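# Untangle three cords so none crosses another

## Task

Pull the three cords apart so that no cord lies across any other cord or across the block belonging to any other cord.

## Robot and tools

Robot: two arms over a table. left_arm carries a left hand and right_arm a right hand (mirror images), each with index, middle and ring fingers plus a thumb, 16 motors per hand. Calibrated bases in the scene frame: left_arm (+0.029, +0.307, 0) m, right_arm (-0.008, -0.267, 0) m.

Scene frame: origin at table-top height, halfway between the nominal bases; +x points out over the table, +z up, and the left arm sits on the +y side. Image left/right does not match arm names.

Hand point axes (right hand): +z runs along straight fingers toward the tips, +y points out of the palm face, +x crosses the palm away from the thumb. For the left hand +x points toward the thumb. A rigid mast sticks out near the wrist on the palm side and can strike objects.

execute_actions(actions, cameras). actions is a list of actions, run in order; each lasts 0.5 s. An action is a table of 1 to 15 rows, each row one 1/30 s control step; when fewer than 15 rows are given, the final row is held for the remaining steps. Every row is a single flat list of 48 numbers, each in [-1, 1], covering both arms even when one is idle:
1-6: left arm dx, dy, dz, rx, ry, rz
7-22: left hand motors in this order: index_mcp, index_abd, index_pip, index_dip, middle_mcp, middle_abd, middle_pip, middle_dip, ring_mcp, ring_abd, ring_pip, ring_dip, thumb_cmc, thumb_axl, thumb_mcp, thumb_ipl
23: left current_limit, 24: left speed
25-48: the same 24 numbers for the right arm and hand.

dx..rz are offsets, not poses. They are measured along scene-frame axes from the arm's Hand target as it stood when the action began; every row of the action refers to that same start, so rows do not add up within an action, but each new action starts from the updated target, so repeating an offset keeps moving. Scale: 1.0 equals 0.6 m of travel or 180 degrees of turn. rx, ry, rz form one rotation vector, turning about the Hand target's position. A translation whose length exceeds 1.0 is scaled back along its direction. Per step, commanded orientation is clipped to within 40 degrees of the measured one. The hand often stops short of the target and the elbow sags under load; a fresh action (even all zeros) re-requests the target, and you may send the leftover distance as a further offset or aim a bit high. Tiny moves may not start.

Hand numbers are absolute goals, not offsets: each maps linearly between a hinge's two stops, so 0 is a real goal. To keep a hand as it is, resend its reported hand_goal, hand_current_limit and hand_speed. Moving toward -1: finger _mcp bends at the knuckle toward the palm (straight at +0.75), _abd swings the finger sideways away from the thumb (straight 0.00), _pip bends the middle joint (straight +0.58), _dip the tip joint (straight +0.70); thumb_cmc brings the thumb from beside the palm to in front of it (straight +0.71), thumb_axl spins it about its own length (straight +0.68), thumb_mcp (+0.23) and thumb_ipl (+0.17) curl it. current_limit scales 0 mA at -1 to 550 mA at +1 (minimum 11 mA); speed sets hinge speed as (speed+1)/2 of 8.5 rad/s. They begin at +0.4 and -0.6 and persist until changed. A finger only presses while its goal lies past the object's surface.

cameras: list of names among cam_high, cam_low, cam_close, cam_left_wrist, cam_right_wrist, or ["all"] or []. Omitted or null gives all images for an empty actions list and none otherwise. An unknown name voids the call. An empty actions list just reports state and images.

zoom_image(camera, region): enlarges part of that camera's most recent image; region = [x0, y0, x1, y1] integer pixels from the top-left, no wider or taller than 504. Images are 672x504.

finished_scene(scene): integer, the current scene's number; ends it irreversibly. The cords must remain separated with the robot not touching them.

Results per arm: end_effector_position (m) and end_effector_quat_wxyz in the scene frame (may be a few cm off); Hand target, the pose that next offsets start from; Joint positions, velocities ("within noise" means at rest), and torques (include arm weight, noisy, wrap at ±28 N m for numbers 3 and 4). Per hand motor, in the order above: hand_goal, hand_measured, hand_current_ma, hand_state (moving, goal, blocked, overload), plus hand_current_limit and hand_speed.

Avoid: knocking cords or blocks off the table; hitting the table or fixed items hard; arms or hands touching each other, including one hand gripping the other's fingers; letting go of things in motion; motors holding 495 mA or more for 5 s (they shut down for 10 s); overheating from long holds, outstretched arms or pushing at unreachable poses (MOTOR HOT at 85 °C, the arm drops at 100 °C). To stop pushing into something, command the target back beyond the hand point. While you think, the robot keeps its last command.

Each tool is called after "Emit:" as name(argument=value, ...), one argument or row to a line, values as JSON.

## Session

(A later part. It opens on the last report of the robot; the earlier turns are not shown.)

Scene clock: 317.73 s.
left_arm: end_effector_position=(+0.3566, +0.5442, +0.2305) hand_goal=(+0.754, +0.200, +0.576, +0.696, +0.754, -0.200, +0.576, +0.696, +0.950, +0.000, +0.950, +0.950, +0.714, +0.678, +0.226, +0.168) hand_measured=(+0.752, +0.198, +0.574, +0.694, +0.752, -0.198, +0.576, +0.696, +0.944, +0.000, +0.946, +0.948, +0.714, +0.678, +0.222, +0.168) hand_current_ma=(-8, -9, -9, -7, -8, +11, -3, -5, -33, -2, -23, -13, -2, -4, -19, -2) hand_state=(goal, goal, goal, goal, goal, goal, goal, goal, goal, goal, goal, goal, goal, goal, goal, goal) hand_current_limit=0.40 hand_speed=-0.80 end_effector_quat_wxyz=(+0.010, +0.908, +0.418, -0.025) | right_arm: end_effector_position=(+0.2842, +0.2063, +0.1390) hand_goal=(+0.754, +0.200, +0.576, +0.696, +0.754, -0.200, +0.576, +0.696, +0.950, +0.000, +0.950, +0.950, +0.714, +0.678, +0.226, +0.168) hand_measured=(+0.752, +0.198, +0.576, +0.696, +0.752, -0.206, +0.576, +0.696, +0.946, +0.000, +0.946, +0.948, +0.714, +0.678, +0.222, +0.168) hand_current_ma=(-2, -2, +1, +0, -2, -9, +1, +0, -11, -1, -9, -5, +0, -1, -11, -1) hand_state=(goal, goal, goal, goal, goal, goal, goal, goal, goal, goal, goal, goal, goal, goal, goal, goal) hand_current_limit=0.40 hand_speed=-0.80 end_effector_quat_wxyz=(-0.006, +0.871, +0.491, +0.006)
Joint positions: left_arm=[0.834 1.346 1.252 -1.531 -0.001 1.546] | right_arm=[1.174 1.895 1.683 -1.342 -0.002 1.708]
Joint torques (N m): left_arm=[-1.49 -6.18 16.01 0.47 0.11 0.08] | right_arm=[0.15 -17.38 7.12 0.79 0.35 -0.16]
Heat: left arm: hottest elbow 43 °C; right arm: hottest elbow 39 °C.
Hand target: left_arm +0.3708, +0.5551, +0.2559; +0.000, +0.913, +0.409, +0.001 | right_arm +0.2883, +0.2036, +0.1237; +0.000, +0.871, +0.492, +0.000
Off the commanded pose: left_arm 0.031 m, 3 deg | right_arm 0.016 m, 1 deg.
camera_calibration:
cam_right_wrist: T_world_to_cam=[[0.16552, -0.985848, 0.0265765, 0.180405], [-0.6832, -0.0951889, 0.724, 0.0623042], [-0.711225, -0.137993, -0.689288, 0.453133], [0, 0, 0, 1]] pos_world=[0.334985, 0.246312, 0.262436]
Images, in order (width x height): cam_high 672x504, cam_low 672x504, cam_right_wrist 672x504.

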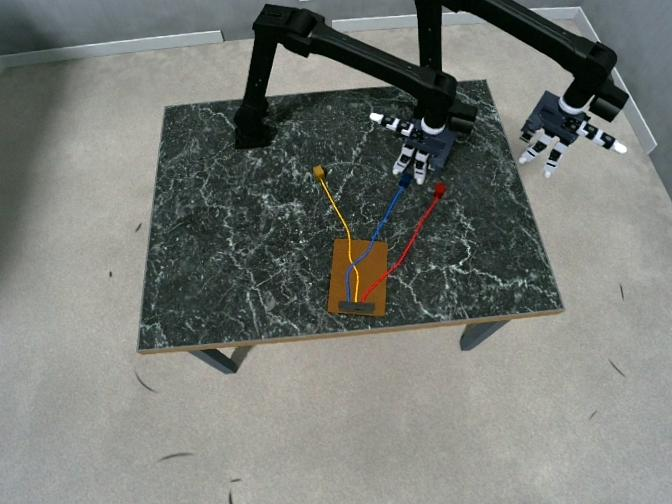

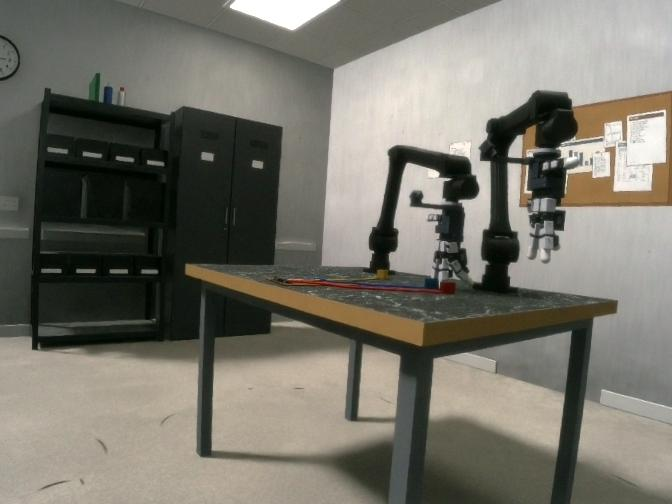

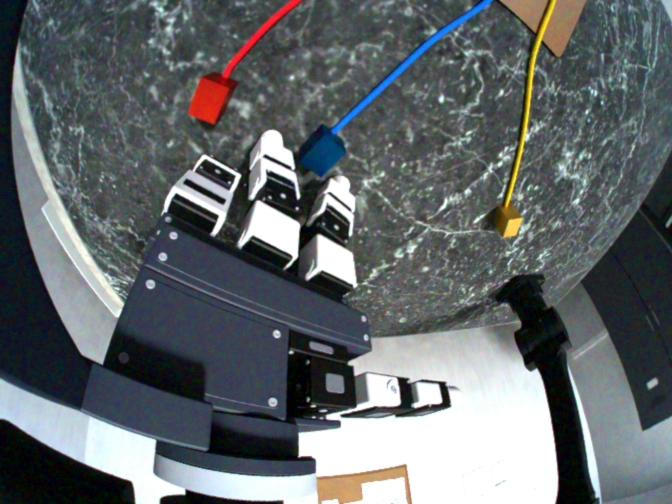

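Emit:
execute_actions(
  actions=[
    [[0,0,0,0,0,0,0.754,0.2,0.576,0.696,0.754,-0.2,0.576,0.696,0.95,0,0.95,0.95,0.714,0.678,0.226,0.168,0.4,-0.8,0,0,0.044,0,0,0,0.754,0.2,0.576,0.696,0.754,-0.2,0.576,0.696,0.95,0,0.95,0.95,0.714,0.678,0.226,0.168,0.4,-0.8]],
  ],
  cameras=["cam_high","cam_low","cam_right_wrist"],
)

Emit:
zoom_image(
  camera="cam_high",
  region=[350, 100, 470, 220],
)

Emit:
zoom_image(
  camera="cam_right_wrist",
  region=[160, 60, 400, 240],
)

Emit:
zoom_image(
  camera="cam_low",
  region=[370, 200, 490, 320],
)

Scene clock: 324.20 s.
left_arm: end_effector_position=(+0.3566, +0.5442, +0.2305) hand_goal=(+0.754, +0.200, +0.576, +0.696, +0.754, -0.200, +0.576, +0.696, +0.950, +0.000, +0.950, +0.950, +0.714, +0.678, +0.226, +0.168) hand_measured=(+0.752, +0.198, +0.574, +0.694, +0.752, -0.198, +0.576, +0.696, +0.944, +0.000, +0.946, +0.948, +0.714, +0.678, +0.222, +0.168) hand_current_ma=(-8, -9, -9, -7, -8, +11, -3, -5, -33, -2, -23, -13, -2, -4, -19, -2) hand_state=(goal, goal, goal, goal, goal, goal, goal, goal, goal, goal, goal, goal, goal, goal, goal, goal) hand_current_limit=0.40 hand_speed=-0.80 end_effector_quat_wxyz=(+0.010, +0.908, +0.418, -0.025) | right_arm: end_effector_position=(+0.2825, +0.2020, +0.1399) hand_goal=(+0.754, +0.200, +0.576, +0.696, +0.754, -0.200, +0.576, +0.696, +0.950, +0.000, +0.950, +0.950, +0.714, +0.678, +0.226, +0.168) hand_measured=(+0.752, +0.198, +0.576, +0.696, +0.754, -0.232, +0.576, +0.696, +0.946, +0.000, +0.946, +0.948, +0.714, +0.678, +0.222, +0.168) hand_current_ma=(-2, -2, +1, +0, +0, -86, +1, +0, -11, -1, -9, -5, +0, -1, -11, -1) hand_state=(goal, goal, goal, goal, goal, blocked, goal, goal, goal, goal, goal, goal, goal, goal, goal, goal) hand_current_limit=0.40 hand_speed=-0.80 end_effector_quat_wxyz=(+0.000, +0.871, +0.492, -0.002)
Joint positions: left_arm=[0.834 1.346 1.252 -1.531 -0.001 1.546] | right_arm=[1.174 1.895 1.683 -1.362 -0.002 1.706]
Joint torques (N m): left_arm=[-1.26 -6.12 15.92 0.46 0.15 0.12] | right_arm=[0.15 -18.49 10.93 -1.07 0.36 -0.15]
Heat: left arm: hottest elbow 43 °C; right arm: hottest elbow 38 °C.
Hand target: left_arm +0.3708, +0.5551, +0.2559; +0.000, +0.913, +0.409, +0.001 | right_arm +0.2883, +0.2036, +0.1500; +0.000, +0.871, +0.492, +0.000
Off the commanded pose: left_arm 0.031 m, 3 deg | right_arm 0.012 m, 0 deg.
camera_calibration:
cam_right_wrist: T_world_to_cam=[[0.168159, -0.98484, 0.0425758, 0.173281], [-0.677462, -0.0840843, 0.730736, 0.055328], [-0.716078, -0.151723, -0.681331, 0.454903], [0, 0, 0, 1]] pos_world=[0.33409, 0.244326, 0.262132]
Images, in order (width x height): cam_high 672x504, cam_low 672x504, cam_right_wrist 672x504.

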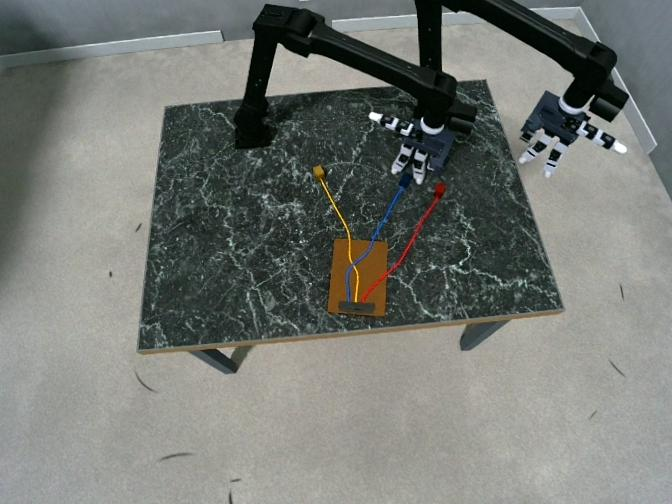

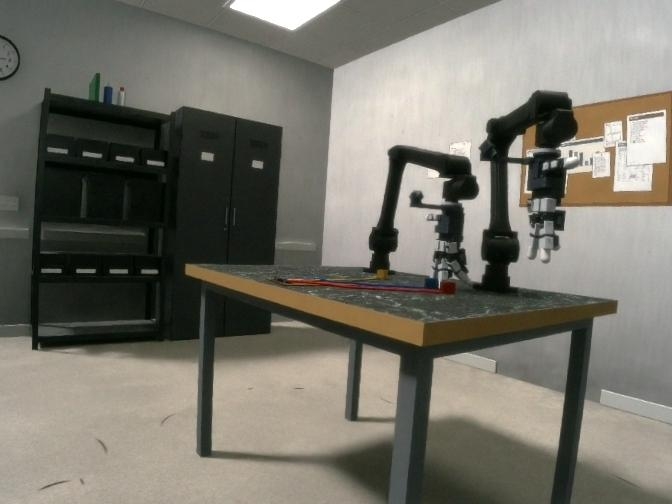

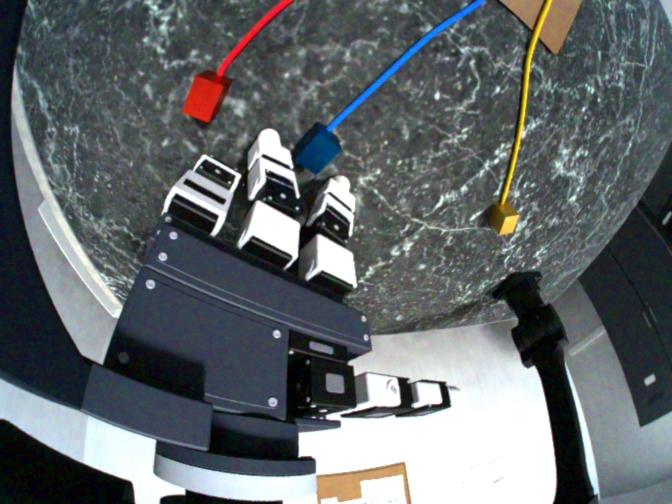

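Scaled by 4.200 from the camera's 672x504 image, which has a finer 960x720 frame.

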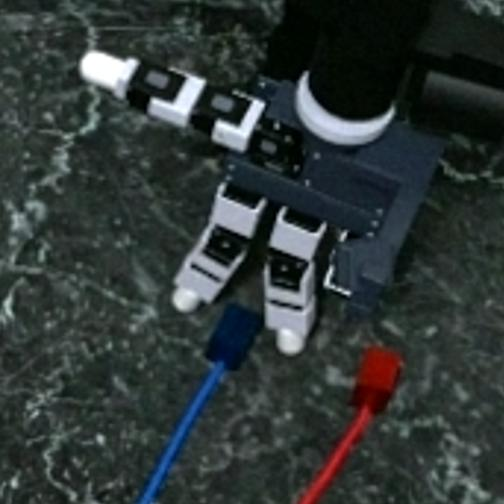

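Scaled by 2.100 from the camera's 672x504 image, which has a finer 960x720 frame.

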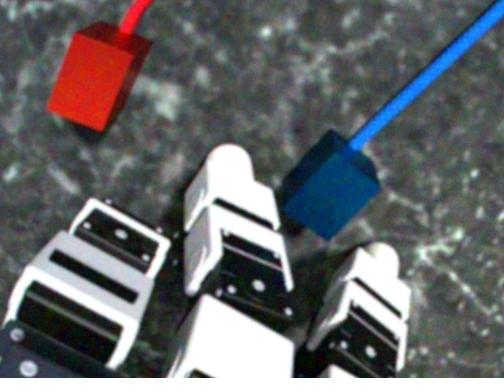

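Scaled by 4.200 from the camera's 672x504 image, which has a finer 960x720 frame.

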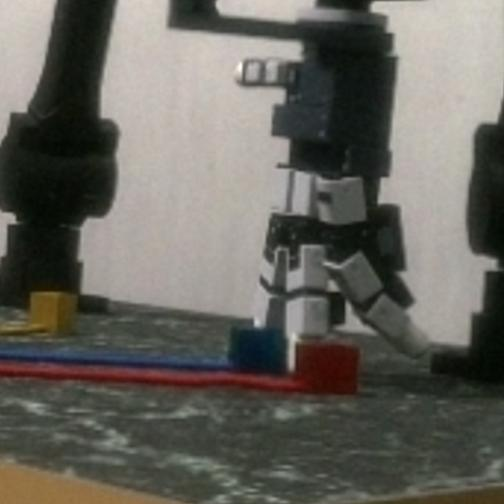

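Emit:
execute_actions(
  actions=[
    [[0,0,0,0,0,0,0.754,0.2,0.576,0.696,0.754,-0.2,0.576,0.696,0.95,0,0.95,0.95,0.714,0.678,0.226,0.168,0.4,-0.8,0,0,0.02,0,0,0,0.754,0.2,0.576,0.696,0.754,-0.2,0.576,0.696,0.95,0,0.95,0.95,0.714,0.678,0.226,0.168,0.4,-0.8]],
  ],
)

Scene clock: 329.00 s.
left_arm: end_effector_position=(+0.3566, +0.5442, +0.2305) hand_goal=(+0.754, +0.200, +0.576, +0.696, +0.754, -0.200, +0.576, +0.696, +0.950, +0.000, +0.950, +0.950, +0.714, +0.678, +0.226, +0.168) hand_measured=(+0.752, +0.198, +0.574, +0.694, +0.752, -0.198, +0.576, +0.696, +0.944, +0.000, +0.946, +0.948, +0.714, +0.678, +0.222, +0.168) hand_current_ma=(-8, -9, -9, -7, -8, +11, -3, -5, -33, -2, -23, -13, -2, -4, -19, -2) hand_state=(goal, goal, goal, goal, goal, goal, goal, goal, goal, goal, goal, goal, goal, goal, goal, goal) hand_current_limit=0.40 hand_speed=-0.80 end_effector_quat_wxyz=(+0.010, +0.908, +0.418, -0.025) | right_arm: end_effector_position=(+0.2792, +0.1944, +0.1418) hand_goal=(+0.754, +0.200, +0.576, +0.696, +0.754, -0.200, +0.576, +0.696, +0.950, +0.000, +0.950, +0.950, +0.714, +0.678, +0.226, +0.168) hand_measured=(+0.752, +0.198, +0.576, +0.696, +0.754, -0.228, +0.576, +0.696, +0.946, +0.000, +0.946, +0.948, +0.714, +0.678, +0.222, +0.168) hand_current_ma=(-2, -2, +1, +0, +0, -70, +1, +0, -11, -1, -9, -5, +0, -1, -11, -1) hand_state=(goal, goal, goal, goal, goal, blocked, goal, goal, goal, goal, goal, goal, goal, goal, goal, goal) hand_current_limit=0.40 hand_speed=-0.80 end_effector_quat_wxyz=(+0.010, +0.870, +0.492, -0.015)
Joint positions: left_arm=[0.834 1.346 1.252 -1.531 -0.001 1.546] | right_arm=[1.174 1.895 1.685 -1.397 -0.002 1.706]
Joint torques (N m): left_arm=[-1.44 -6.53 16.03 0.5 0.15 0.12] | right_arm=[0.15 -19.02 12.45 -0.79 0.37 -0.15]
Heat: left arm: hottest elbow 43 °C; right arm: hottest elbow 38 °C.
Hand target: left_arm +0.3708, +0.5551, +0.2559; +0.000, +0.913, +0.409, +0.001 | right_arm +0.2883, +0.2036, +0.1620; +0.000, +0.871, +0.492, +0.000
Off the commanded pose: left_arm 0.031 m, 3 deg | right_arm 0.024 m, 2 deg.

Emit:
execute_actions(
  actions=[
    [[0,0,0,0,0,0,0.754,0.2,0.576,0.696,0.754,-0.2,0.576,0.696,0.95,0,0.95,0.95,0.714,0.678,0.226,0.168,0.4,-0.8,0,0,0.02,0,0,0,0.754,0.2,0.576,0.696,0.754,-0.2,0.576,0.696,0.95,0,0.95,0.95,0.714,0.678,0.226,0.168,0.4,-0.8]],
  ],
  cameras=["cam_high"],
)

Emit:
zoom_image(
  camera="cam_high",
  region=[350, 100, 470, 220],
)

Scene clock: 333.60 s.
left_arm: end_effector_position=(+0.3566, +0.5442, +0.2305) hand_goal=(+0.754, +0.200, +0.576, +0.696, +0.754, -0.200, +0.576, +0.696, +0.950, +0.000, +0.950, +0.950, +0.714, +0.678, +0.226, +0.168) hand_measured=(+0.752, +0.198, +0.574, +0.694, +0.752, -0.198, +0.576, +0.696, +0.944, +0.000, +0.946, +0.948, +0.714, +0.678, +0.222, +0.168) hand_current_ma=(-8, -9, -9, -7, -8, +11, -3, -5, -33, -2, -23, -13, -2, -4, -19, -2) hand_state=(goal, goal, goal, goal, goal, goal, goal, goal, goal, goal, goal, goal, goal, goal, goal, goal) hand_current_limit=0.40 hand_speed=-0.80 end_effector_quat_wxyz=(+0.010, +0.908, +0.418, -0.025) | right_arm: end_effector_position=(+0.2780, +0.1917, +0.1487) hand_goal=(+0.754, +0.200, +0.576, +0.696, +0.754, -0.200, +0.576, +0.696, +0.950, +0.000, +0.950, +0.950, +0.714, +0.678, +0.226, +0.168) hand_measured=(+0.752, +0.198, +0.576, +0.696, +0.754, -0.204, +0.576, +0.696, +0.946, +0.000, +0.946, +0.948, +0.714, +0.678, +0.222, +0.168) hand_current_ma=(-2, -2, +1, +0, +0, -5, +1, +0, -11, -1, -9, -5, +0, -1, -11, -1) hand_state=(goal, goal, goal, goal, goal, goal, goal, goal, goal, goal, goal, goal, goal, goal, goal, goal) hand_current_limit=0.40 hand_speed=-0.80 end_effector_quat_wxyz=(+0.015, +0.870, +0.492, -0.022)
Joint positions: left_arm=[0.834 1.346 1.252 -1.531 -0.001 1.546] | right_arm=[1.174 1.895 1.701 -1.431 -0.002 1.706]
Joint torques (N m): left_arm=[-0.79 -6.53 15.86 0.39 0.12 0.11] | right_arm=[0.15 -19.49 12.97 -0.69 0.37 -0.15]
Heat: left arm: hottest elbow 44 °C; right arm: hottest elbow 39 °C.
Hand target: left_arm +0.3708, +0.5551, +0.2559; +0.000, +0.913, +0.409, +0.001 | right_arm +0.2883, +0.2037, +0.1740; +0.000, +0.871, +0.492, +0.000
Off the commanded pose: left_arm 0.031 m, 3 deg | right_arm 0.030 m, 3 deg.
Images, in order (width x height): cam_high 672x504.

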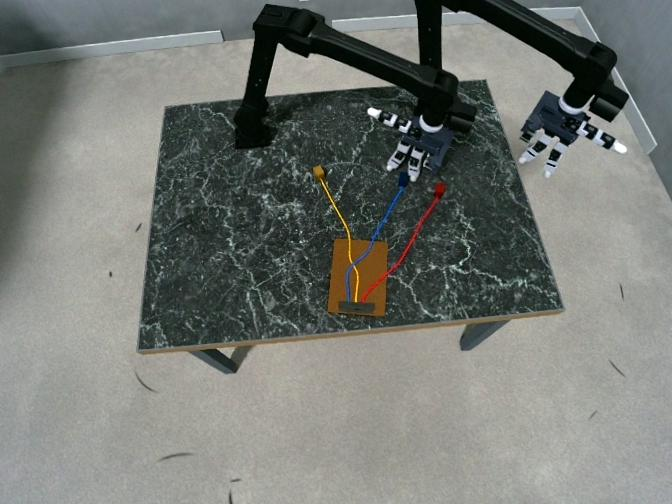

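Scaled by 4.200 from the camera's 672x504 image, which has a finer 960x720 frame.

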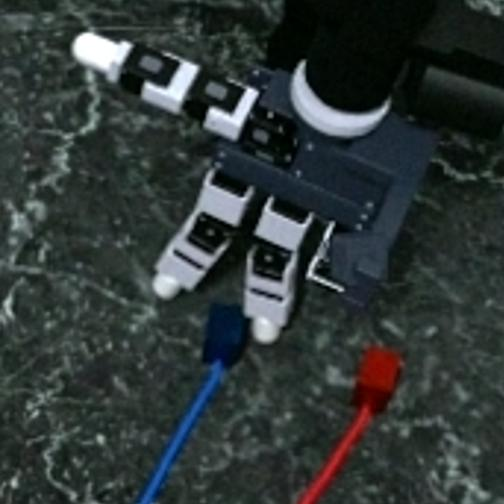

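Emit:
execute_actions(
  actions=[
    [[0,0,0,0,0,0,0.754,0.2,0.576,0.696,0.754,-0.2,0.576,0.696,0.95,0,0.95,0.95,0.714,0.678,0.226,0.168,0.4,-0.8,0.015,0.022,0.003,0,0,0,0.754,0.2,0.576,0.696,0.754,-0.2,0.576,0.696,0.95,0,0.95,0.95,0.714,0.678,0.226,0.168,0.4,-0.8]],
  ],
  cameras=["cam_high"],
)

Emit:
zoom_image(
  camera="cam_high",
  region=[350, 100, 470, 220],
)

Scene clock: 338.67 s.
left_arm: end_effector_position=(+0.3566, +0.5442, +0.2305) hand_goal=(+0.754, +0.200, +0.576, +0.696, +0.754, -0.200, +0.576, +0.696, +0.950, +0.000, +0.950, +0.950, +0.714, +0.678, +0.226, +0.168) hand_measured=(+0.752, +0.198, +0.574, +0.694, +0.752, -0.198, +0.576, +0.696, +0.944, +0.000, +0.946, +0.948, +0.714, +0.678, +0.222, +0.168) hand_current_ma=(-8, -9, -9, -7, -8, +11, -3, -5, -33, -2, -23, -13, -2, -4, -19, -2) hand_state=(goal, goal, goal, goal, goal, goal, goal, goal, goal, goal, goal, goal, goal, goal, goal, goal) hand_current_limit=0.40 hand_speed=-0.80 end_effector_quat_wxyz=(+0.010, +0.908, +0.418, -0.025) | right_arm: end_effector_position=(+0.2848, +0.2069, +0.1600) hand_goal=(+0.754, +0.200, +0.576, +0.696, +0.754, -0.200, +0.576, +0.696, +0.950, +0.000, +0.950, +0.950, +0.714, +0.678, +0.226, +0.168) hand_measured=(+0.752, +0.198, +0.576, +0.696, +0.754, -0.202, +0.576, +0.696, +0.946, +0.000, +0.946, +0.948, +0.714, +0.678, +0.222, +0.168) hand_current_ma=(-2, -2, +1, +0, +0, -4, +1, +0, -11, -1, -9, -5, +0, -1, -11, -1) hand_state=(goal, goal, goal, goal, goal, goal, goal, goal, goal, goal, goal, goal, goal, goal, goal, goal) hand_current_limit=0.40 hand_speed=-0.80 end_effector_quat_wxyz=(+0.010, +0.870, +0.494, -0.015)
Joint positions: left_arm=[0.834 1.346 1.252 -1.531 -0.001 1.546] | right_arm=[1.174 1.921 1.773 -1.458 -0.002 1.702]
Joint torques (N m): left_arm=[-1.26 -6.12 15.83 0.34 0.13 0.13] | right_arm=[-0.15 -18.32 13.05 -0.51 0.36 -0.16]
Heat: left arm: hottest elbow 44 °C; right arm: hottest elbow 40 °C.
Hand target: left_arm +0.3708, +0.5551, +0.2559; +0.000, +0.913, +0.409, +0.001 | right_arm +0.2972, +0.2167, +0.1757; +0.000, +0.871, +0.492, +0.000
Off the commanded pose: left_arm 0.031 m, 3 deg | right_arm 0.022 m, 2 deg.
Images, in order (width x height): cam_high 672x504.

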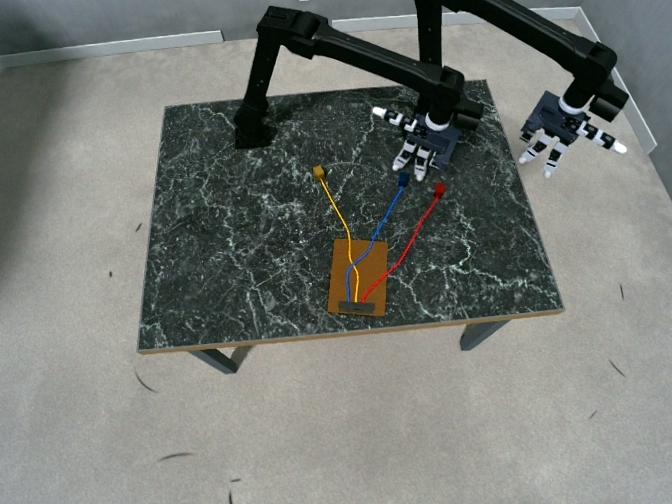

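Scaled by 4.200 from the camera's 672x504 image, which has a finer 960x720 frame.

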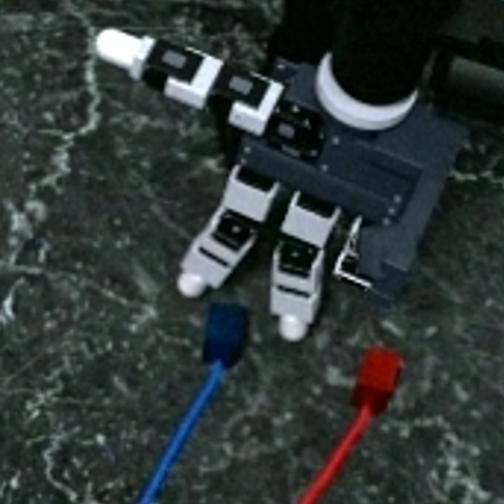

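Emit:
execute_actions(
  actions=[
    [[0,0,0,0,0,0,0.754,0.2,0.576,0.696,0.754,-0.2,0.576,0.696,0.95,0,0.95,0.95,0.714,0.678,0.226,0.168,0.4,-0.8,0.008,-0.008,0.04,0,0,0.05,0.754,0.2,0.576,0.696,0.754,-0.2,0.576,0.696,0.95,0,0.95,0.95,0.714,0.678,0.226,0.168,0.4,-0.8]],
    [[0,0,0,0,0,0,0.754,0.2,0.576,0.696,0.754,-0.2,0.576,0.696,0.95,0,0.95,0.95,0.714,0.678,0.226,0.168,0.4,-0.8,0,0,-0.04,0,0,0,0.754,0.2,0.576,0.696,0.754,-0.2,0.576,0.696,0.95,0,0.95,0.95,0.714,0.678,0.226,0.168,0.4,-0.8]],
  ],
  cameras=["cam_high"],
)

Emit:
zoom_image(
  camera="cam_high",
  region=[350, 100, 470, 220],
)

Scene clock: 350.23 s.
left_arm: end_effector_position=(+0.3566, +0.5442, +0.2305) hand_goal=(+0.754, +0.200, +0.576, +0.696, +0.754, -0.200, +0.576, +0.696, +0.950, +0.000, +0.950, +0.950, +0.714, +0.678, +0.226, +0.168) hand_measured=(+0.752, +0.198, +0.574, +0.694, +0.752, -0.198, +0.576, +0.696, +0.944, +0.000, +0.946, +0.948, +0.714, +0.678, +0.222, +0.168) hand_current_ma=(-8, -9, -9, -7, -8, +11, -3, -5, -33, -2, -23, -13, -2, -4, -19, -2) hand_state=(goal, goal, goal, goal, goal, goal, goal, goal, goal, goal, goal, goal, goal, goal, goal, goal) hand_current_limit=0.40 hand_speed=-0.80 end_effector_quat_wxyz=(+0.010, +0.908, +0.418, -0.025) | right_arm: end_effector_position=(+0.2934, +0.2131, +0.1712) hand_goal=(+0.754, +0.200, +0.576, +0.696, +0.754, -0.200, +0.576, +0.696, +0.950, +0.000, +0.950, +0.950, +0.714, +0.678, +0.226, +0.168) hand_measured=(+0.752, +0.198, +0.576, +0.696, +0.754, -0.202, +0.576, +0.696, +0.946, +0.000, +0.946, +0.948, +0.714, +0.678, +0.222, +0.168) hand_current_ma=(-2, -2, +1, +0, +0, -4, +1, +0, -11, -1, -9, -5, +0, -1, -11, -1) hand_state=(goal, goal, goal, goal, goal, goal, goal, goal, goal, goal, goal, goal, goal, goal, goal, goal) hand_current_limit=0.40 hand_speed=-0.80 end_effector_quat_wxyz=(+0.006, +0.827, +0.561, -0.008)
Joint positions: left_arm=[0.834 1.346 1.252 -1.531 -0.001 1.546] | right_arm=[1.173 1.895 1.765 -1.461 0.002 1.542]
Joint torques (N m): left_arm=[-1.03 -6.12 15.9 0.4 0.1 0.14] | right_arm=[-0.38 -19.49 8.79 0.43 0.23 -0.13]
Heat: left arm: hottest elbow 45 °C; right arm: hottest elbow 40 °C.
Hand target: left_arm +0.3708, +0.5551, +0.2559; +0.000, +0.913, +0.409, +0.001 | right_arm +0.3022, +0.2120, +0.1759; +0.000, +0.829, +0.559, +0.001
Off the commanded pose: left_arm 0.031 m, 3 deg | right_arm 0.010 m, 1 deg.
Images, in order (width x height): cam_high 672x504.

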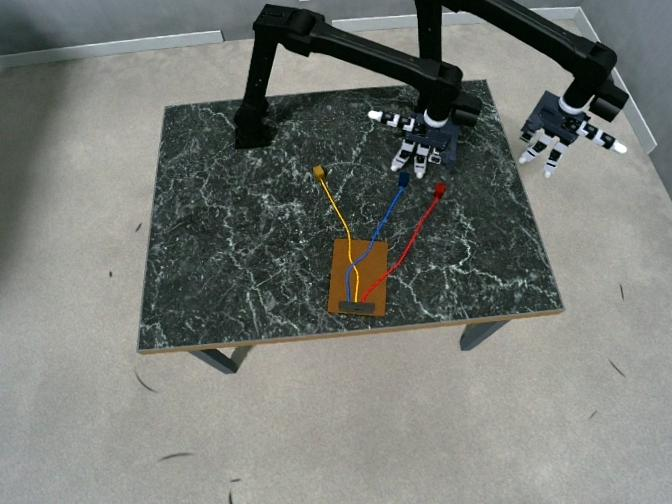

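Scaled by 4.200 from the camera's 672x504 image, which has a finer 960x720 frame.

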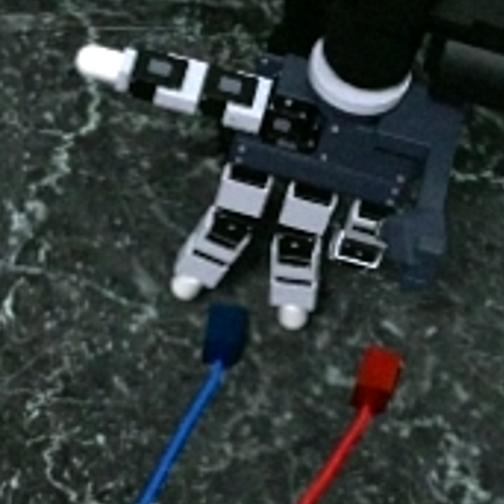

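Emit:
execute_actions(
  actions=[
    [[0,0,0,0,0,0,0.754,0.2,0.576,0.696,0.754,-0.2,0.576,0.696,0.95,0,0.95,0.95,0.714,0.678,0.226,0.168,0.4,-0.8,0.017,-0.02,0.01,0,0,0,0.754,0.2,0.576,0.696,0.754,-0.2,0.576,0.696,0.95,0,0.95,0.95,0.714,0.678,0.226,0.168,0.4,-0.8]],
    [[0,0,0,0,0,0,0.754,0.2,0.576,0.696,0.754,-0.2,0.576,0.696,0.95,0,0.95,0.95,0.714,0.678,0.226,0.168,0.4,-0.8,0,0,-0.018,0,0,0,0.754,0.2,0.576,0.696,0.754,-0.2,0.576,0.696,0.95,0,0.95,0.95,0.714,0.678,0.226,0.168,0.4,-0.8]],
  ],
  cameras=["cam_high"],
)

Emit:
zoom_image(
  camera="cam_high",
  region=[350, 100, 470, 220],
)

Scene clock: 364.20 s.
left_arm: end_effector_position=(+0.3566, +0.5442, +0.2305) hand_goal=(+0.754, +0.200, +0.576, +0.696, +0.754, -0.200, +0.576, +0.696, +0.950, +0.000, +0.950, +0.950, +0.714, +0.678, +0.226, +0.168) hand_measured=(+0.752, +0.198, +0.574, +0.694, +0.752, -0.198, +0.576, +0.696, +0.944, +0.000, +0.946, +0.948, +0.714, +0.678, +0.222, +0.168) hand_current_ma=(-8, -9, -9, -7, -8, +11, -3, -5, -33, -2, -23, -13, -2, -4, -19, -2) hand_state=(goal, goal, goal, goal, goal, goal, goal, goal, goal, goal, goal, goal, goal, goal, goal, goal) hand_current_limit=0.40 hand_speed=-0.80 end_effector_quat_wxyz=(+0.010, +0.908, +0.418, -0.025) | right_arm: end_effector_position=(+0.3067, +0.1996, +0.1605) hand_goal=(+0.754, +0.200, +0.576, +0.696, +0.754, -0.200, +0.576, +0.696, +0.950, +0.000, +0.950, +0.950, +0.714, +0.678, +0.226, +0.168) hand_measured=(+0.752, +0.198, +0.576, +0.696, +0.754, -0.202, +0.576, +0.696, +0.946, +0.000, +0.946, +0.948, +0.714, +0.678, +0.222, +0.168) hand_current_ma=(-2, -2, +1, +0, +0, -4, +1, +0, -11, -1, -9, -5, +0, -1, -11, -1) hand_state=(goal, goal, goal, goal, goal, goal, goal, goal, goal, goal, goal, goal, goal, goal, goal, goal) hand_current_limit=0.40 hand_speed=-0.80 end_effector_quat_wxyz=(+0.009, +0.829, +0.559, -0.013)
Joint positions: left_arm=[0.834 1.346 1.252 -1.531 -0.001 1.546] | right_arm=[1.142 1.89 1.728 -1.44 0.002 1.517]
Joint torques (N m): left_arm=[-1.03 -6.3 15.91 0.43 0.15 0.12] | right_arm=[0.03 -20.13 8.73 0.39 0.23 -0.16]
Heat: left arm: hottest elbow 45 °C; right arm: hottest elbow 39 °C.
Hand target: left_arm +0.3708, +0.5551, +0.2559; +0.000, +0.913, +0.409, +0.001 | right_arm +0.3123, +0.2001, +0.1710; +0.000, +0.829, +0.559, +0.001
Off the commanded pose: left_arm 0.031 m, 3 deg | right_arm 0.012 m, 2 deg.
Images, in order (width x height): cam_high 672x504.

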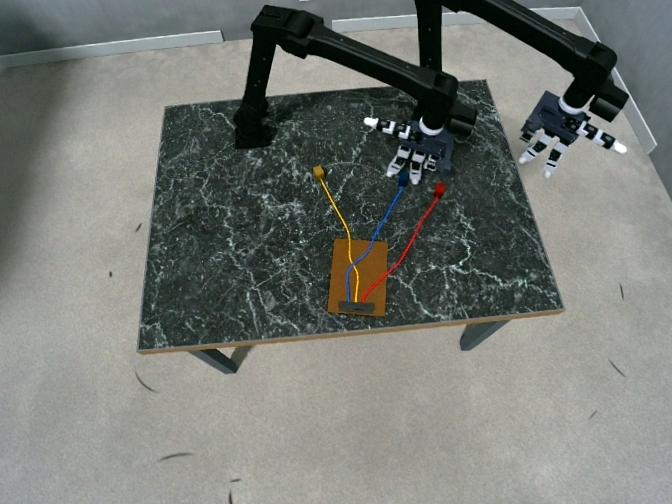

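Scaled by 4.200 from the camera's 672x504 image, which has a finer 960x720 frame.

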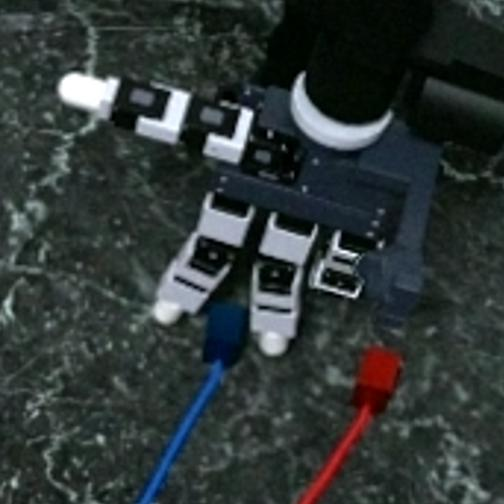

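Emit:
execute_actions(
  actions=[
    [[0,0,0,0,0,0,0.754,0.2,0.576,0.696,0.754,-0.2,0.576,0.696,0.95,0,0.95,0.95,0.714,0.678,0.226,0.168,0.4,-0.8,-0.012,0.015,-0.01,0,0,0,0.754,0.2,0.576,0.696,0.754,-0.2,0.576,0.696,0.95,0,0.95,0.95,0.714,0.678,0.226,0.168,0.4,-0.8]],
    [[0,0,0,0,0,0,0.754,0.2,0.576,0.696,0.754,-0.2,0.576,0.696,0.95,0,0.95,0.95,0.714,0.678,0.226,0.168,0.4,-0.8,0,0,-0.012,0,0,0,0.754,0.2,0.576,0.696,0.754,-0.2,0.576,0.696,0.95,0,0.95,0.95,0.714,0.678,0.226,0.168,0.4,-0.8]],
  ],
  cameras=["cam_high"],
)

Emit:
zoom_image(
  camera="cam_high",
  region=[350, 100, 470, 220],
)

Scene clock: 369.87 s.
left_arm: end_effector_position=(+0.3566, +0.5442, +0.2305) hand_goal=(+0.754, +0.200, +0.576, +0.696, +0.754, -0.200, +0.576, +0.696, +0.950, +0.000, +0.950, +0.950, +0.714, +0.678, +0.226, +0.168) hand_measured=(+0.752, +0.198, +0.574, +0.694, +0.752, -0.198, +0.576, +0.696, +0.944, +0.000, +0.946, +0.948, +0.714, +0.678, +0.222, +0.168) hand_current_ma=(-8, -9, -9, -7, -8, +11, -3, -5, -33, -2, -23, -13, -2, -4, -19, -2) hand_state=(goal, goal, goal, goal, goal, goal, goal, goal, goal, goal, goal, goal, goal, goal, goal, goal) hand_current_limit=0.40 hand_speed=-0.80 end_effector_quat_wxyz=(+0.010, +0.908, +0.418, -0.025) | right_arm: end_effector_position=(+0.3085, +0.2033, +0.1577) hand_goal=(+0.754, +0.200, +0.576, +0.696, +0.754, -0.200, +0.576, +0.696, +0.950, +0.000, +0.950, +0.950, +0.714, +0.678, +0.226, +0.168) hand_measured=(+0.752, +0.198, +0.576, +0.696, +0.754, -0.202, +0.576, +0.696, +0.946, +0.000, +0.946, +0.948, +0.714, +0.678, +0.222, +0.168) hand_current_ma=(-2, -2, +1, +0, +0, -4, +1, +0, -11, -1, -9, -5, +0, -1, -11, -1) hand_state=(goal, goal, goal, goal, goal, goal, goal, goal, goal, goal, goal, goal, goal, goal, goal, goal) hand_current_limit=0.40 hand_speed=-0.80 end_effector_quat_wxyz=(+0.004, +0.830, +0.558, -0.005)
Joint positions: left_arm=[0.834 1.346 1.252 -1.531 -0.001 1.546] | right_arm=[1.142 1.89 1.721 -1.415 0.002 1.519]
Joint torques (N m): left_arm=[-0.62 -6.24 15.92 0.38 0.12 0.1] | right_arm=[1.32 -18.61 8.75 0.42 0.21 -0.03]
Heat: left arm: hottest elbow 45 °C; right arm: hottest elbow 39 °C.
Hand target: left_arm +0.3708, +0.5551, +0.2559; +0.000, +0.913, +0.409, +0.001 | right_arm +0.3050, +0.2089, +0.1577; +0.000, +0.829, +0.559, +0.000
Off the commanded pose: left_arm 0.031 m, 3 deg | right_arm 0.007 m, 1 deg.
Images, in order (width x height): cam_high 672x504.

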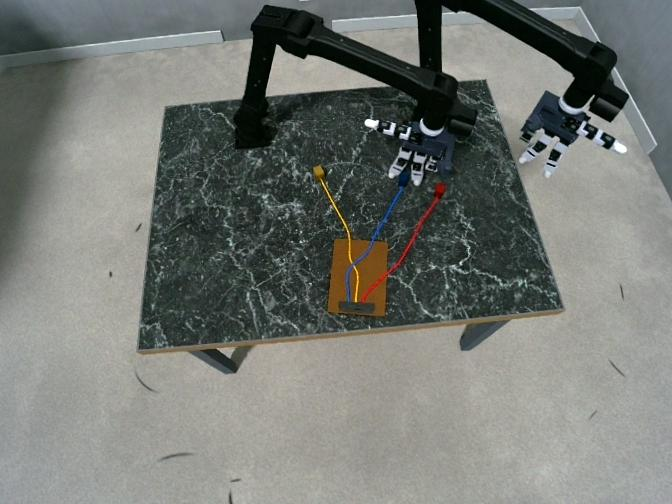

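Scaled by 4.200 from the camera's 672x504 image, which has a finer 960x720 frame.

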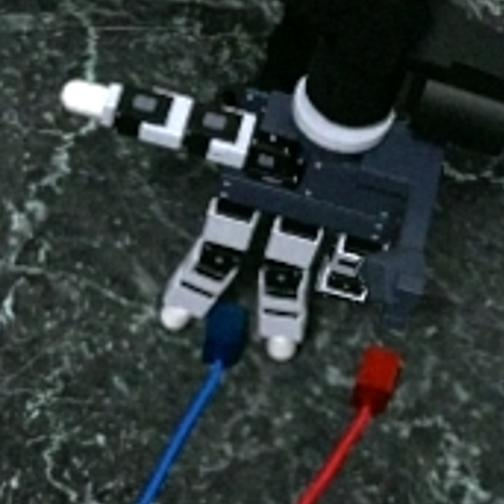

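Emit:
execute_actions(
  actions=[
    [[0,0,0,0,0,0,0.754,0.2,0.576,0.696,0.754,-0.2,0.576,0.696,0.95,0,0.95,0.95,0.714,0.678,0.226,0.168,0.4,-0.8,-0.014,0.003,-0.018,0,0,0,0.754,0.2,0.576,0.696,0.754,-0.2,0.576,0.696,0.95,0,0.95,0.95,0.714,0.678,0.226,0.168,0.4,-0.8]],
  ],
  cameras=["cam_high"],
)

Emit:
zoom_image(
  camera="cam_high",
  region=[350, 100, 470, 220],
)

Scene clock: 378.20 s.
left_arm: end_effector_position=(+0.3566, +0.5442, +0.2305) hand_goal=(+0.754, +0.200, +0.576, +0.696, +0.754, -0.200, +0.576, +0.696, +0.950, +0.000, +0.950, +0.950, +0.714, +0.678, +0.226, +0.168) hand_measured=(+0.752, +0.198, +0.574, +0.694, +0.752, -0.198, +0.576, +0.696, +0.944, +0.000, +0.946, +0.948, +0.714, +0.678, +0.222, +0.168) hand_current_ma=(-8, -9, -9, -7, -8, +11, -3, -5, -33, -2, -23, -13, -2, -4, -19, -2) hand_state=(goal, goal, goal, goal, goal, goal, goal, goal, goal, goal, goal, goal, goal, goal, goal, goal) hand_current_limit=0.40 hand_speed=-0.80 end_effector_quat_wxyz=(+0.010, +0.908, +0.418, -0.025) | right_arm: end_effector_position=(+0.3023, +0.2033, +0.1466) hand_goal=(+0.754, +0.200, +0.576, +0.696, +0.754, -0.200, +0.576, +0.696, +0.950, +0.000, +0.950, +0.950, +0.714, +0.678, +0.226, +0.168) hand_measured=(+0.752, +0.198, +0.576, +0.696, +0.754, -0.202, +0.576, +0.696, +0.946, +0.000, +0.946, +0.948, +0.714, +0.678, +0.222, +0.168) hand_current_ma=(-2, -2, +1, +0, +0, -4, +1, +0, -11, -1, -9, -5, +0, -1, -11, -1) hand_state=(goal, goal, goal, goal, goal, goal, goal, goal, goal, goal, goal, goal, goal, goal, goal, goal) hand_current_limit=0.40 hand_speed=-0.80 end_effector_quat_wxyz=(+0.005, +0.831, +0.557, -0.005)
Joint positions: left_arm=[0.834 1.346 1.252 -1.531 -0.001 1.546] | right_arm=[1.152 1.89 1.692 -1.387 0.002 1.532]
Joint torques (N m): left_arm=[-0.5 -5.95 15.94 0.5 0.12 0.1] | right_arm=[1.38 -18.61 8.8 0.42 0.21 0.02]
Heat: left arm: hottest elbow 46 °C; right arm: hottest elbow 38 °C.
Hand target: left_arm +0.3708, +0.5551, +0.2559; +0.000, +0.913, +0.409, +0.001 | right_arm +0.2967, +0.2108, +0.1469; +0.000, +0.829, +0.559, +0.000
Off the commanded pose: left_arm 0.031 m, 3 deg | right_arm 0.009 m, 1 deg.
Images, in order (width x height): cam_high 672x504.

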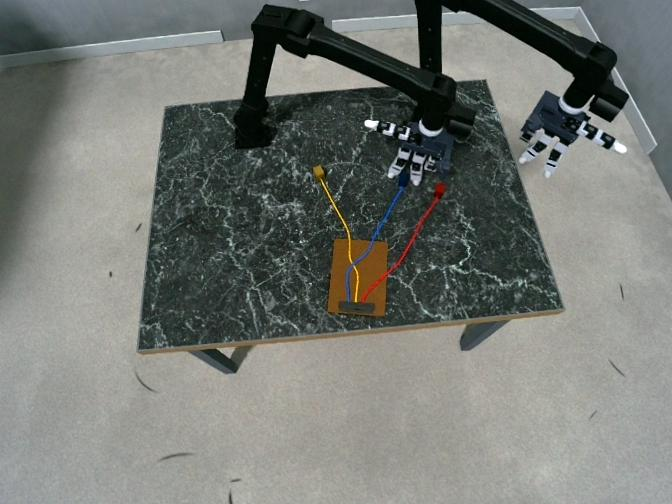

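Scaled by 4.200 from the camera's 672x504 image, which has a finer 960x720 frame.

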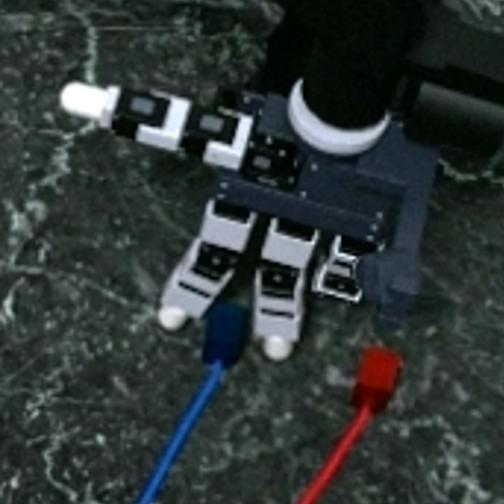

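Emit:
execute_actions(
  actions=[
    [[0,0,0,0,0,0,0.754,0.2,0.576,0.696,0.754,-0.2,0.576,0.696,0.95,0,0.95,0.95,0.714,0.678,0.226,0.168,0.4,-0.8,0,0,0,0,0,0,0.754,0.05,0.576,0.696,0.754,-0.05,0.576,0.696,0.95,0,0.95,0.95,0.714,0.678,0.226,0.168,0.4,-0.8]],
    [[0,0,0,0,0,0,0.754,0.2,0.576,0.696,0.754,-0.2,0.576,0.696,0.95,0,0.95,0.95,0.714,0.678,0.226,0.168,0.4,-0.8,0,0,0,0,0,0,0.754,-0.1,0.576,0.696,0.754,0.1,0.576,0.696,0.95,0,0.95,0.95,0.714,0.678,0.226,0.168,0.4,-0.8]],
    [[0,0,0,0,0,0,0.754,0.2,0.576,0.696,0.754,-0.2,0.576,0.696,0.95,0,0.95,0.95,0.714,0.678,0.226,0.168,0.4,-0.8,0,0,0,0,0,0,0.754,-0.1,0.576,0.696,0.754,0.1,0.576,0.696,0.95,0,0.95,0.95,0.714,0.678,0.226,0.168,0.4,-0.8]],
  ],
  cameras=["cam_high","cam_right_wrist"],
)

Emit:
zoom_image(
  camera="cam_high",
  region=[350, 100, 470, 220],
)

Scene clock: 385.87 s.
left_arm: end_effector_position=(+0.3566, +0.5442, +0.2305) hand_goal=(+0.754, +0.200, +0.576, +0.696, +0.754, -0.200, +0.576, +0.696, +0.950, +0.000, +0.950, +0.950, +0.714, +0.678, +0.226, +0.168) hand_measured=(+0.752, +0.198, +0.574, +0.694, +0.752, -0.198, +0.576, +0.696, +0.944, +0.000, +0.946, +0.948, +0.714, +0.678, +0.222, +0.168) hand_current_ma=(-8, -9, -9, -7, -8, +11, -3, -5, -33, -2, -23, -13, -2, -4, -19, -2) hand_state=(goal, goal, goal, goal, goal, goal, goal, goal, goal, goal, goal, goal, goal, goal, goal, goal) hand_current_limit=0.40 hand_speed=-0.80 end_effector_quat_wxyz=(+0.010, +0.908, +0.418, -0.025) | right_arm: end_effector_position=(+0.3023, +0.2033, +0.1466) hand_goal=(+0.754, -0.100, +0.576, +0.696, +0.754, +0.100, +0.576, +0.696, +0.950, +0.000, +0.950, +0.950, +0.714, +0.678, +0.226, +0.168) hand_measured=(+0.754, +0.002, +0.576, +0.696, +0.754, -0.010, +0.576, +0.696, +0.946, +0.000, +0.946, +0.948, +0.714, +0.678, +0.222, +0.168) hand_current_ma=(+0, +338, +1, +0, +0, -372, +1, +0, -11, -1, -9, -5, +0, -1, -11, -1) hand_state=(goal, blocked, goal, goal, goal, blocked, goal, goal, goal, goal, goal, goal, goal, goal, goal, goal) hand_current_limit=0.40 hand_speed=-0.80 end_effector_quat_wxyz=(+0.004, +0.831, +0.556, -0.005)
Joint positions: left_arm=[0.834 1.346 1.252 -1.531 -0.001 1.546] | right_arm=[1.152 1.89 1.692 -1.386 0.002 1.532]
Joint torques (N m): left_arm=[-1.26 -6.48 15.98 0.44 0.12 0.14] | right_arm=[1.61 -18.49 8.8 0.42 0.21 -0.02]
Heat: left arm: hottest elbow 46 °C; right arm: hottest elbow 38 °C.
Hand target: left_arm +0.3708, +0.5551, +0.2559; +0.000, +0.913, +0.409, +0.001 | right_arm +0.2967, +0.2108, +0.1469; +0.000, +0.829, +0.559, +0.000
Off the commanded pose: left_arm 0.031 m, 3 deg | right_arm 0.009 m, 1 deg.
camera_calibration:
cam_right_wrist: T_world_to_cam=[[0.31451, -0.94778, 0.0528827, 0.117656], [-0.656691, -0.177011, 0.733092, 0.0761915], [-0.685449, -0.265292, -0.678071, 0.487273], [0, 0, 0, 1]] pos_world=[0.347031, 0.254269, 0.268328]
Images, in order (width x height): cam_high 672x504, cam_right_wrist 672x504.

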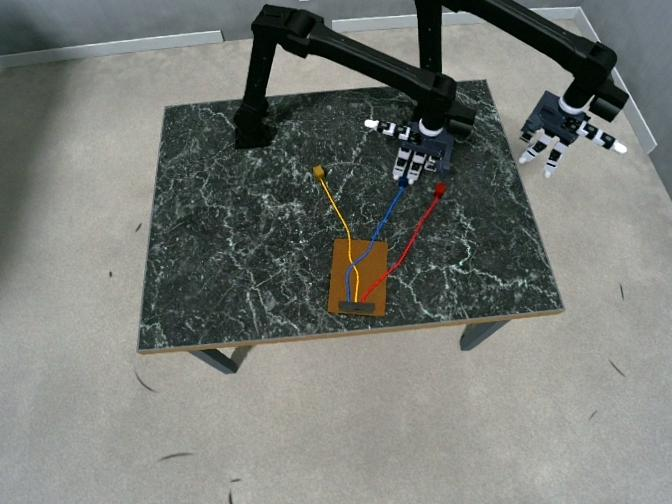

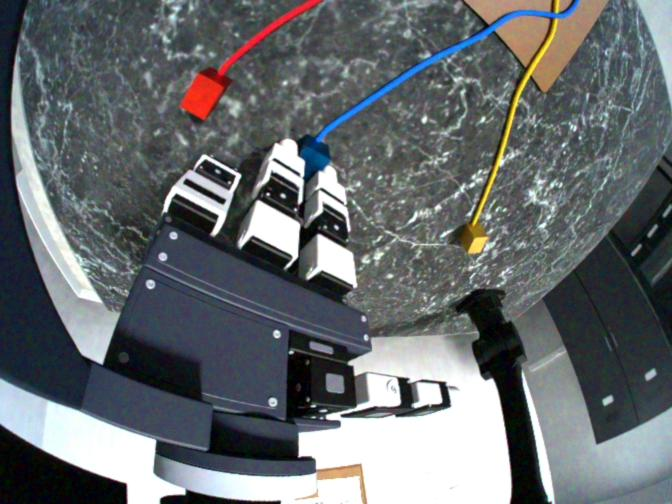

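Scaled by 4.200 from the camera's 672x504 image, which has a finer 960x720 frame.

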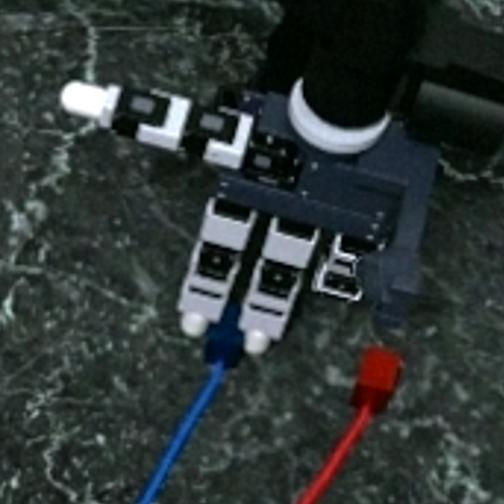

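Emit:
execute_actions(
  actions=[
    [[0,0,0,0,0,0,0.754,0.2,0.576,0.696,0.754,-0.2,0.576,0.696,0.95,0,0.95,0.95,0.714,0.678,0.226,0.168,0.4,-0.8,0,0,0.08,0,0,0,0.754,-0.1,0.576,0.696,0.754,0.1,0.576,0.696,0.95,0,0.95,0.95,0.714,0.678,0.226,0.168,0.4,-0.8]],
    [[0,0,0,0,0,0,0.754,0.2,0.576,0.696,0.754,-0.2,0.576,0.696,0.95,0,0.95,0.95,0.714,0.678,0.226,0.168,0.4,-0.8,0.02,-0.02,0.1,0,0,0,0.754,-0.1,0.576,0.696,0.754,0.1,0.576,0.696,0.95,0,0.95,0.95,0.714,0.678,0.226,0.168,0.4,-0.8]],
    [[0,0,0,0,0,0,0.754,0.2,0.576,0.696,0.754,-0.2,0.576,0.696,0.95,0,0.95,0.95,0.714,0.678,0.226,0.168,0.4,-0.8,0.02,-0.07,0.03,0,0,0.04,0.754,-0.1,0.576,0.696,0.754,0.1,0.576,0.696,0.95,0,0.95,0.95,0.714,0.678,0.226,0.168,0.4,-0.8]],
  ],
  cameras=["cam_high","cam_low"],
)

Scene clock: 399.27 s.
left_arm: end_effector_position=(+0.3566, +0.5442, +0.2305) hand_goal=(+0.754, +0.200, +0.576, +0.696, +0.754, -0.200, +0.576, +0.696, +0.950, +0.000, +0.950, +0.950, +0.714, +0.678, +0.226, +0.168) hand_measured=(+0.752, +0.198, +0.574, +0.694, +0.752, -0.198, +0.576, +0.696, +0.944, +0.000, +0.946, +0.948, +0.714, +0.678, +0.222, +0.168) hand_current_ma=(-8, -9, -9, -7, -8, +11, -3, -5, -33, -2, -23, -13, -2, -4, -19, -2) hand_state=(goal, goal, goal, goal, goal, goal, goal, goal, goal, goal, goal, goal, goal, goal, goal, goal) hand_current_limit=0.40 hand_speed=-0.80 end_effector_quat_wxyz=(+0.010, +0.908, +0.418, -0.025) | right_arm: end_effector_position=(+0.3191, +0.1597, +0.2654) hand_goal=(+0.754, -0.100, +0.576, +0.696, +0.754, +0.100, +0.576, +0.696, +0.950, +0.000, +0.950, +0.950, +0.714, +0.678, +0.226, +0.168) hand_measured=(+0.754, -0.002, +0.576, +0.696, +0.752, -0.010, +0.576, +0.696, +0.946, +0.000, +0.946, +0.948, +0.714, +0.678, +0.222, +0.168) hand_current_ma=(+0, +322, +1, +0, -3, -372, +1, +0, -11, -1, -9, -5, +0, -1, -11, -1) hand_state=(goal, blocked, goal, goal, goal, blocked, goal, goal, goal, goal, goal, goal, goal, goal, goal, goal) hand_current_limit=0.40 hand_speed=-0.80 end_effector_quat_wxyz=(+0.002, +0.794, +0.608, -0.002)
Joint positions: left_arm=[0.834 1.346 1.252 -1.531 -0.001 1.546] | right_arm=[1.092 1.743 1.797 -1.631 0.002 1.345]
Joint torques (N m): left_arm=[-1.03 -5.36 15.9 0.49 0.1 0.13] | right_arm=[0.26 -17.32 9.37 -0.5 0.25 -0.19]
Heat: left arm: hottest elbow 46 °C; right arm: hottest elbow 38 °C.
Hand target: left_arm +0.3708, +0.5551, +0.2559; +0.000, +0.913, +0.409, +0.001 | right_arm +0.3207, +0.1567, +0.2729; +0.000, +0.793, +0.610, +0.000
Off the commanded pose: left_arm 0.031 m, 3 deg | right_arm 0.008 m, 0 deg.
Images, in order (width x height): cam_high 672x504, cam_low 672x504.

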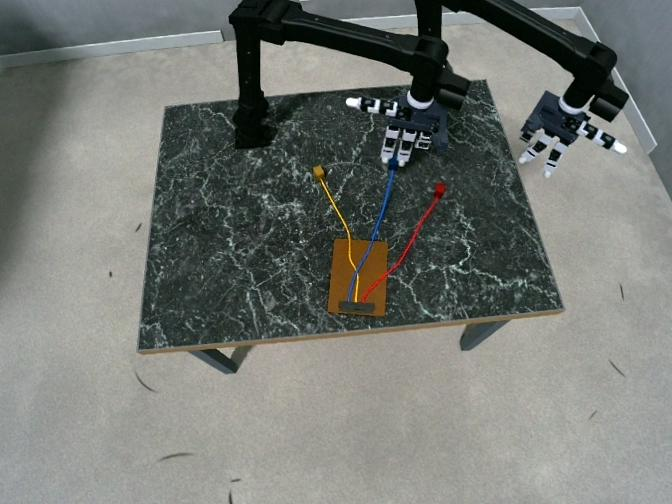

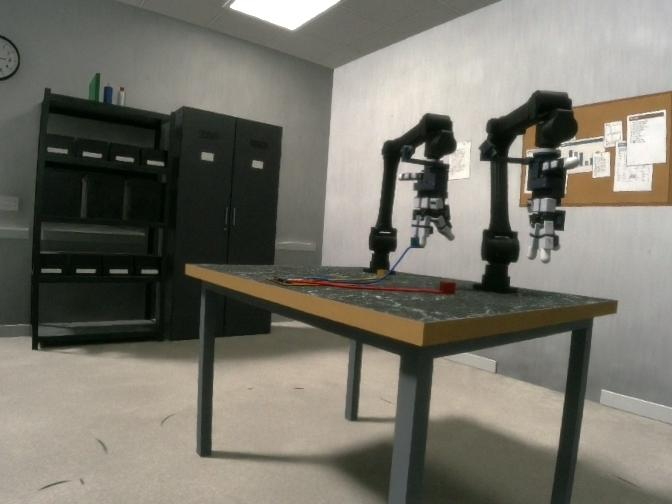

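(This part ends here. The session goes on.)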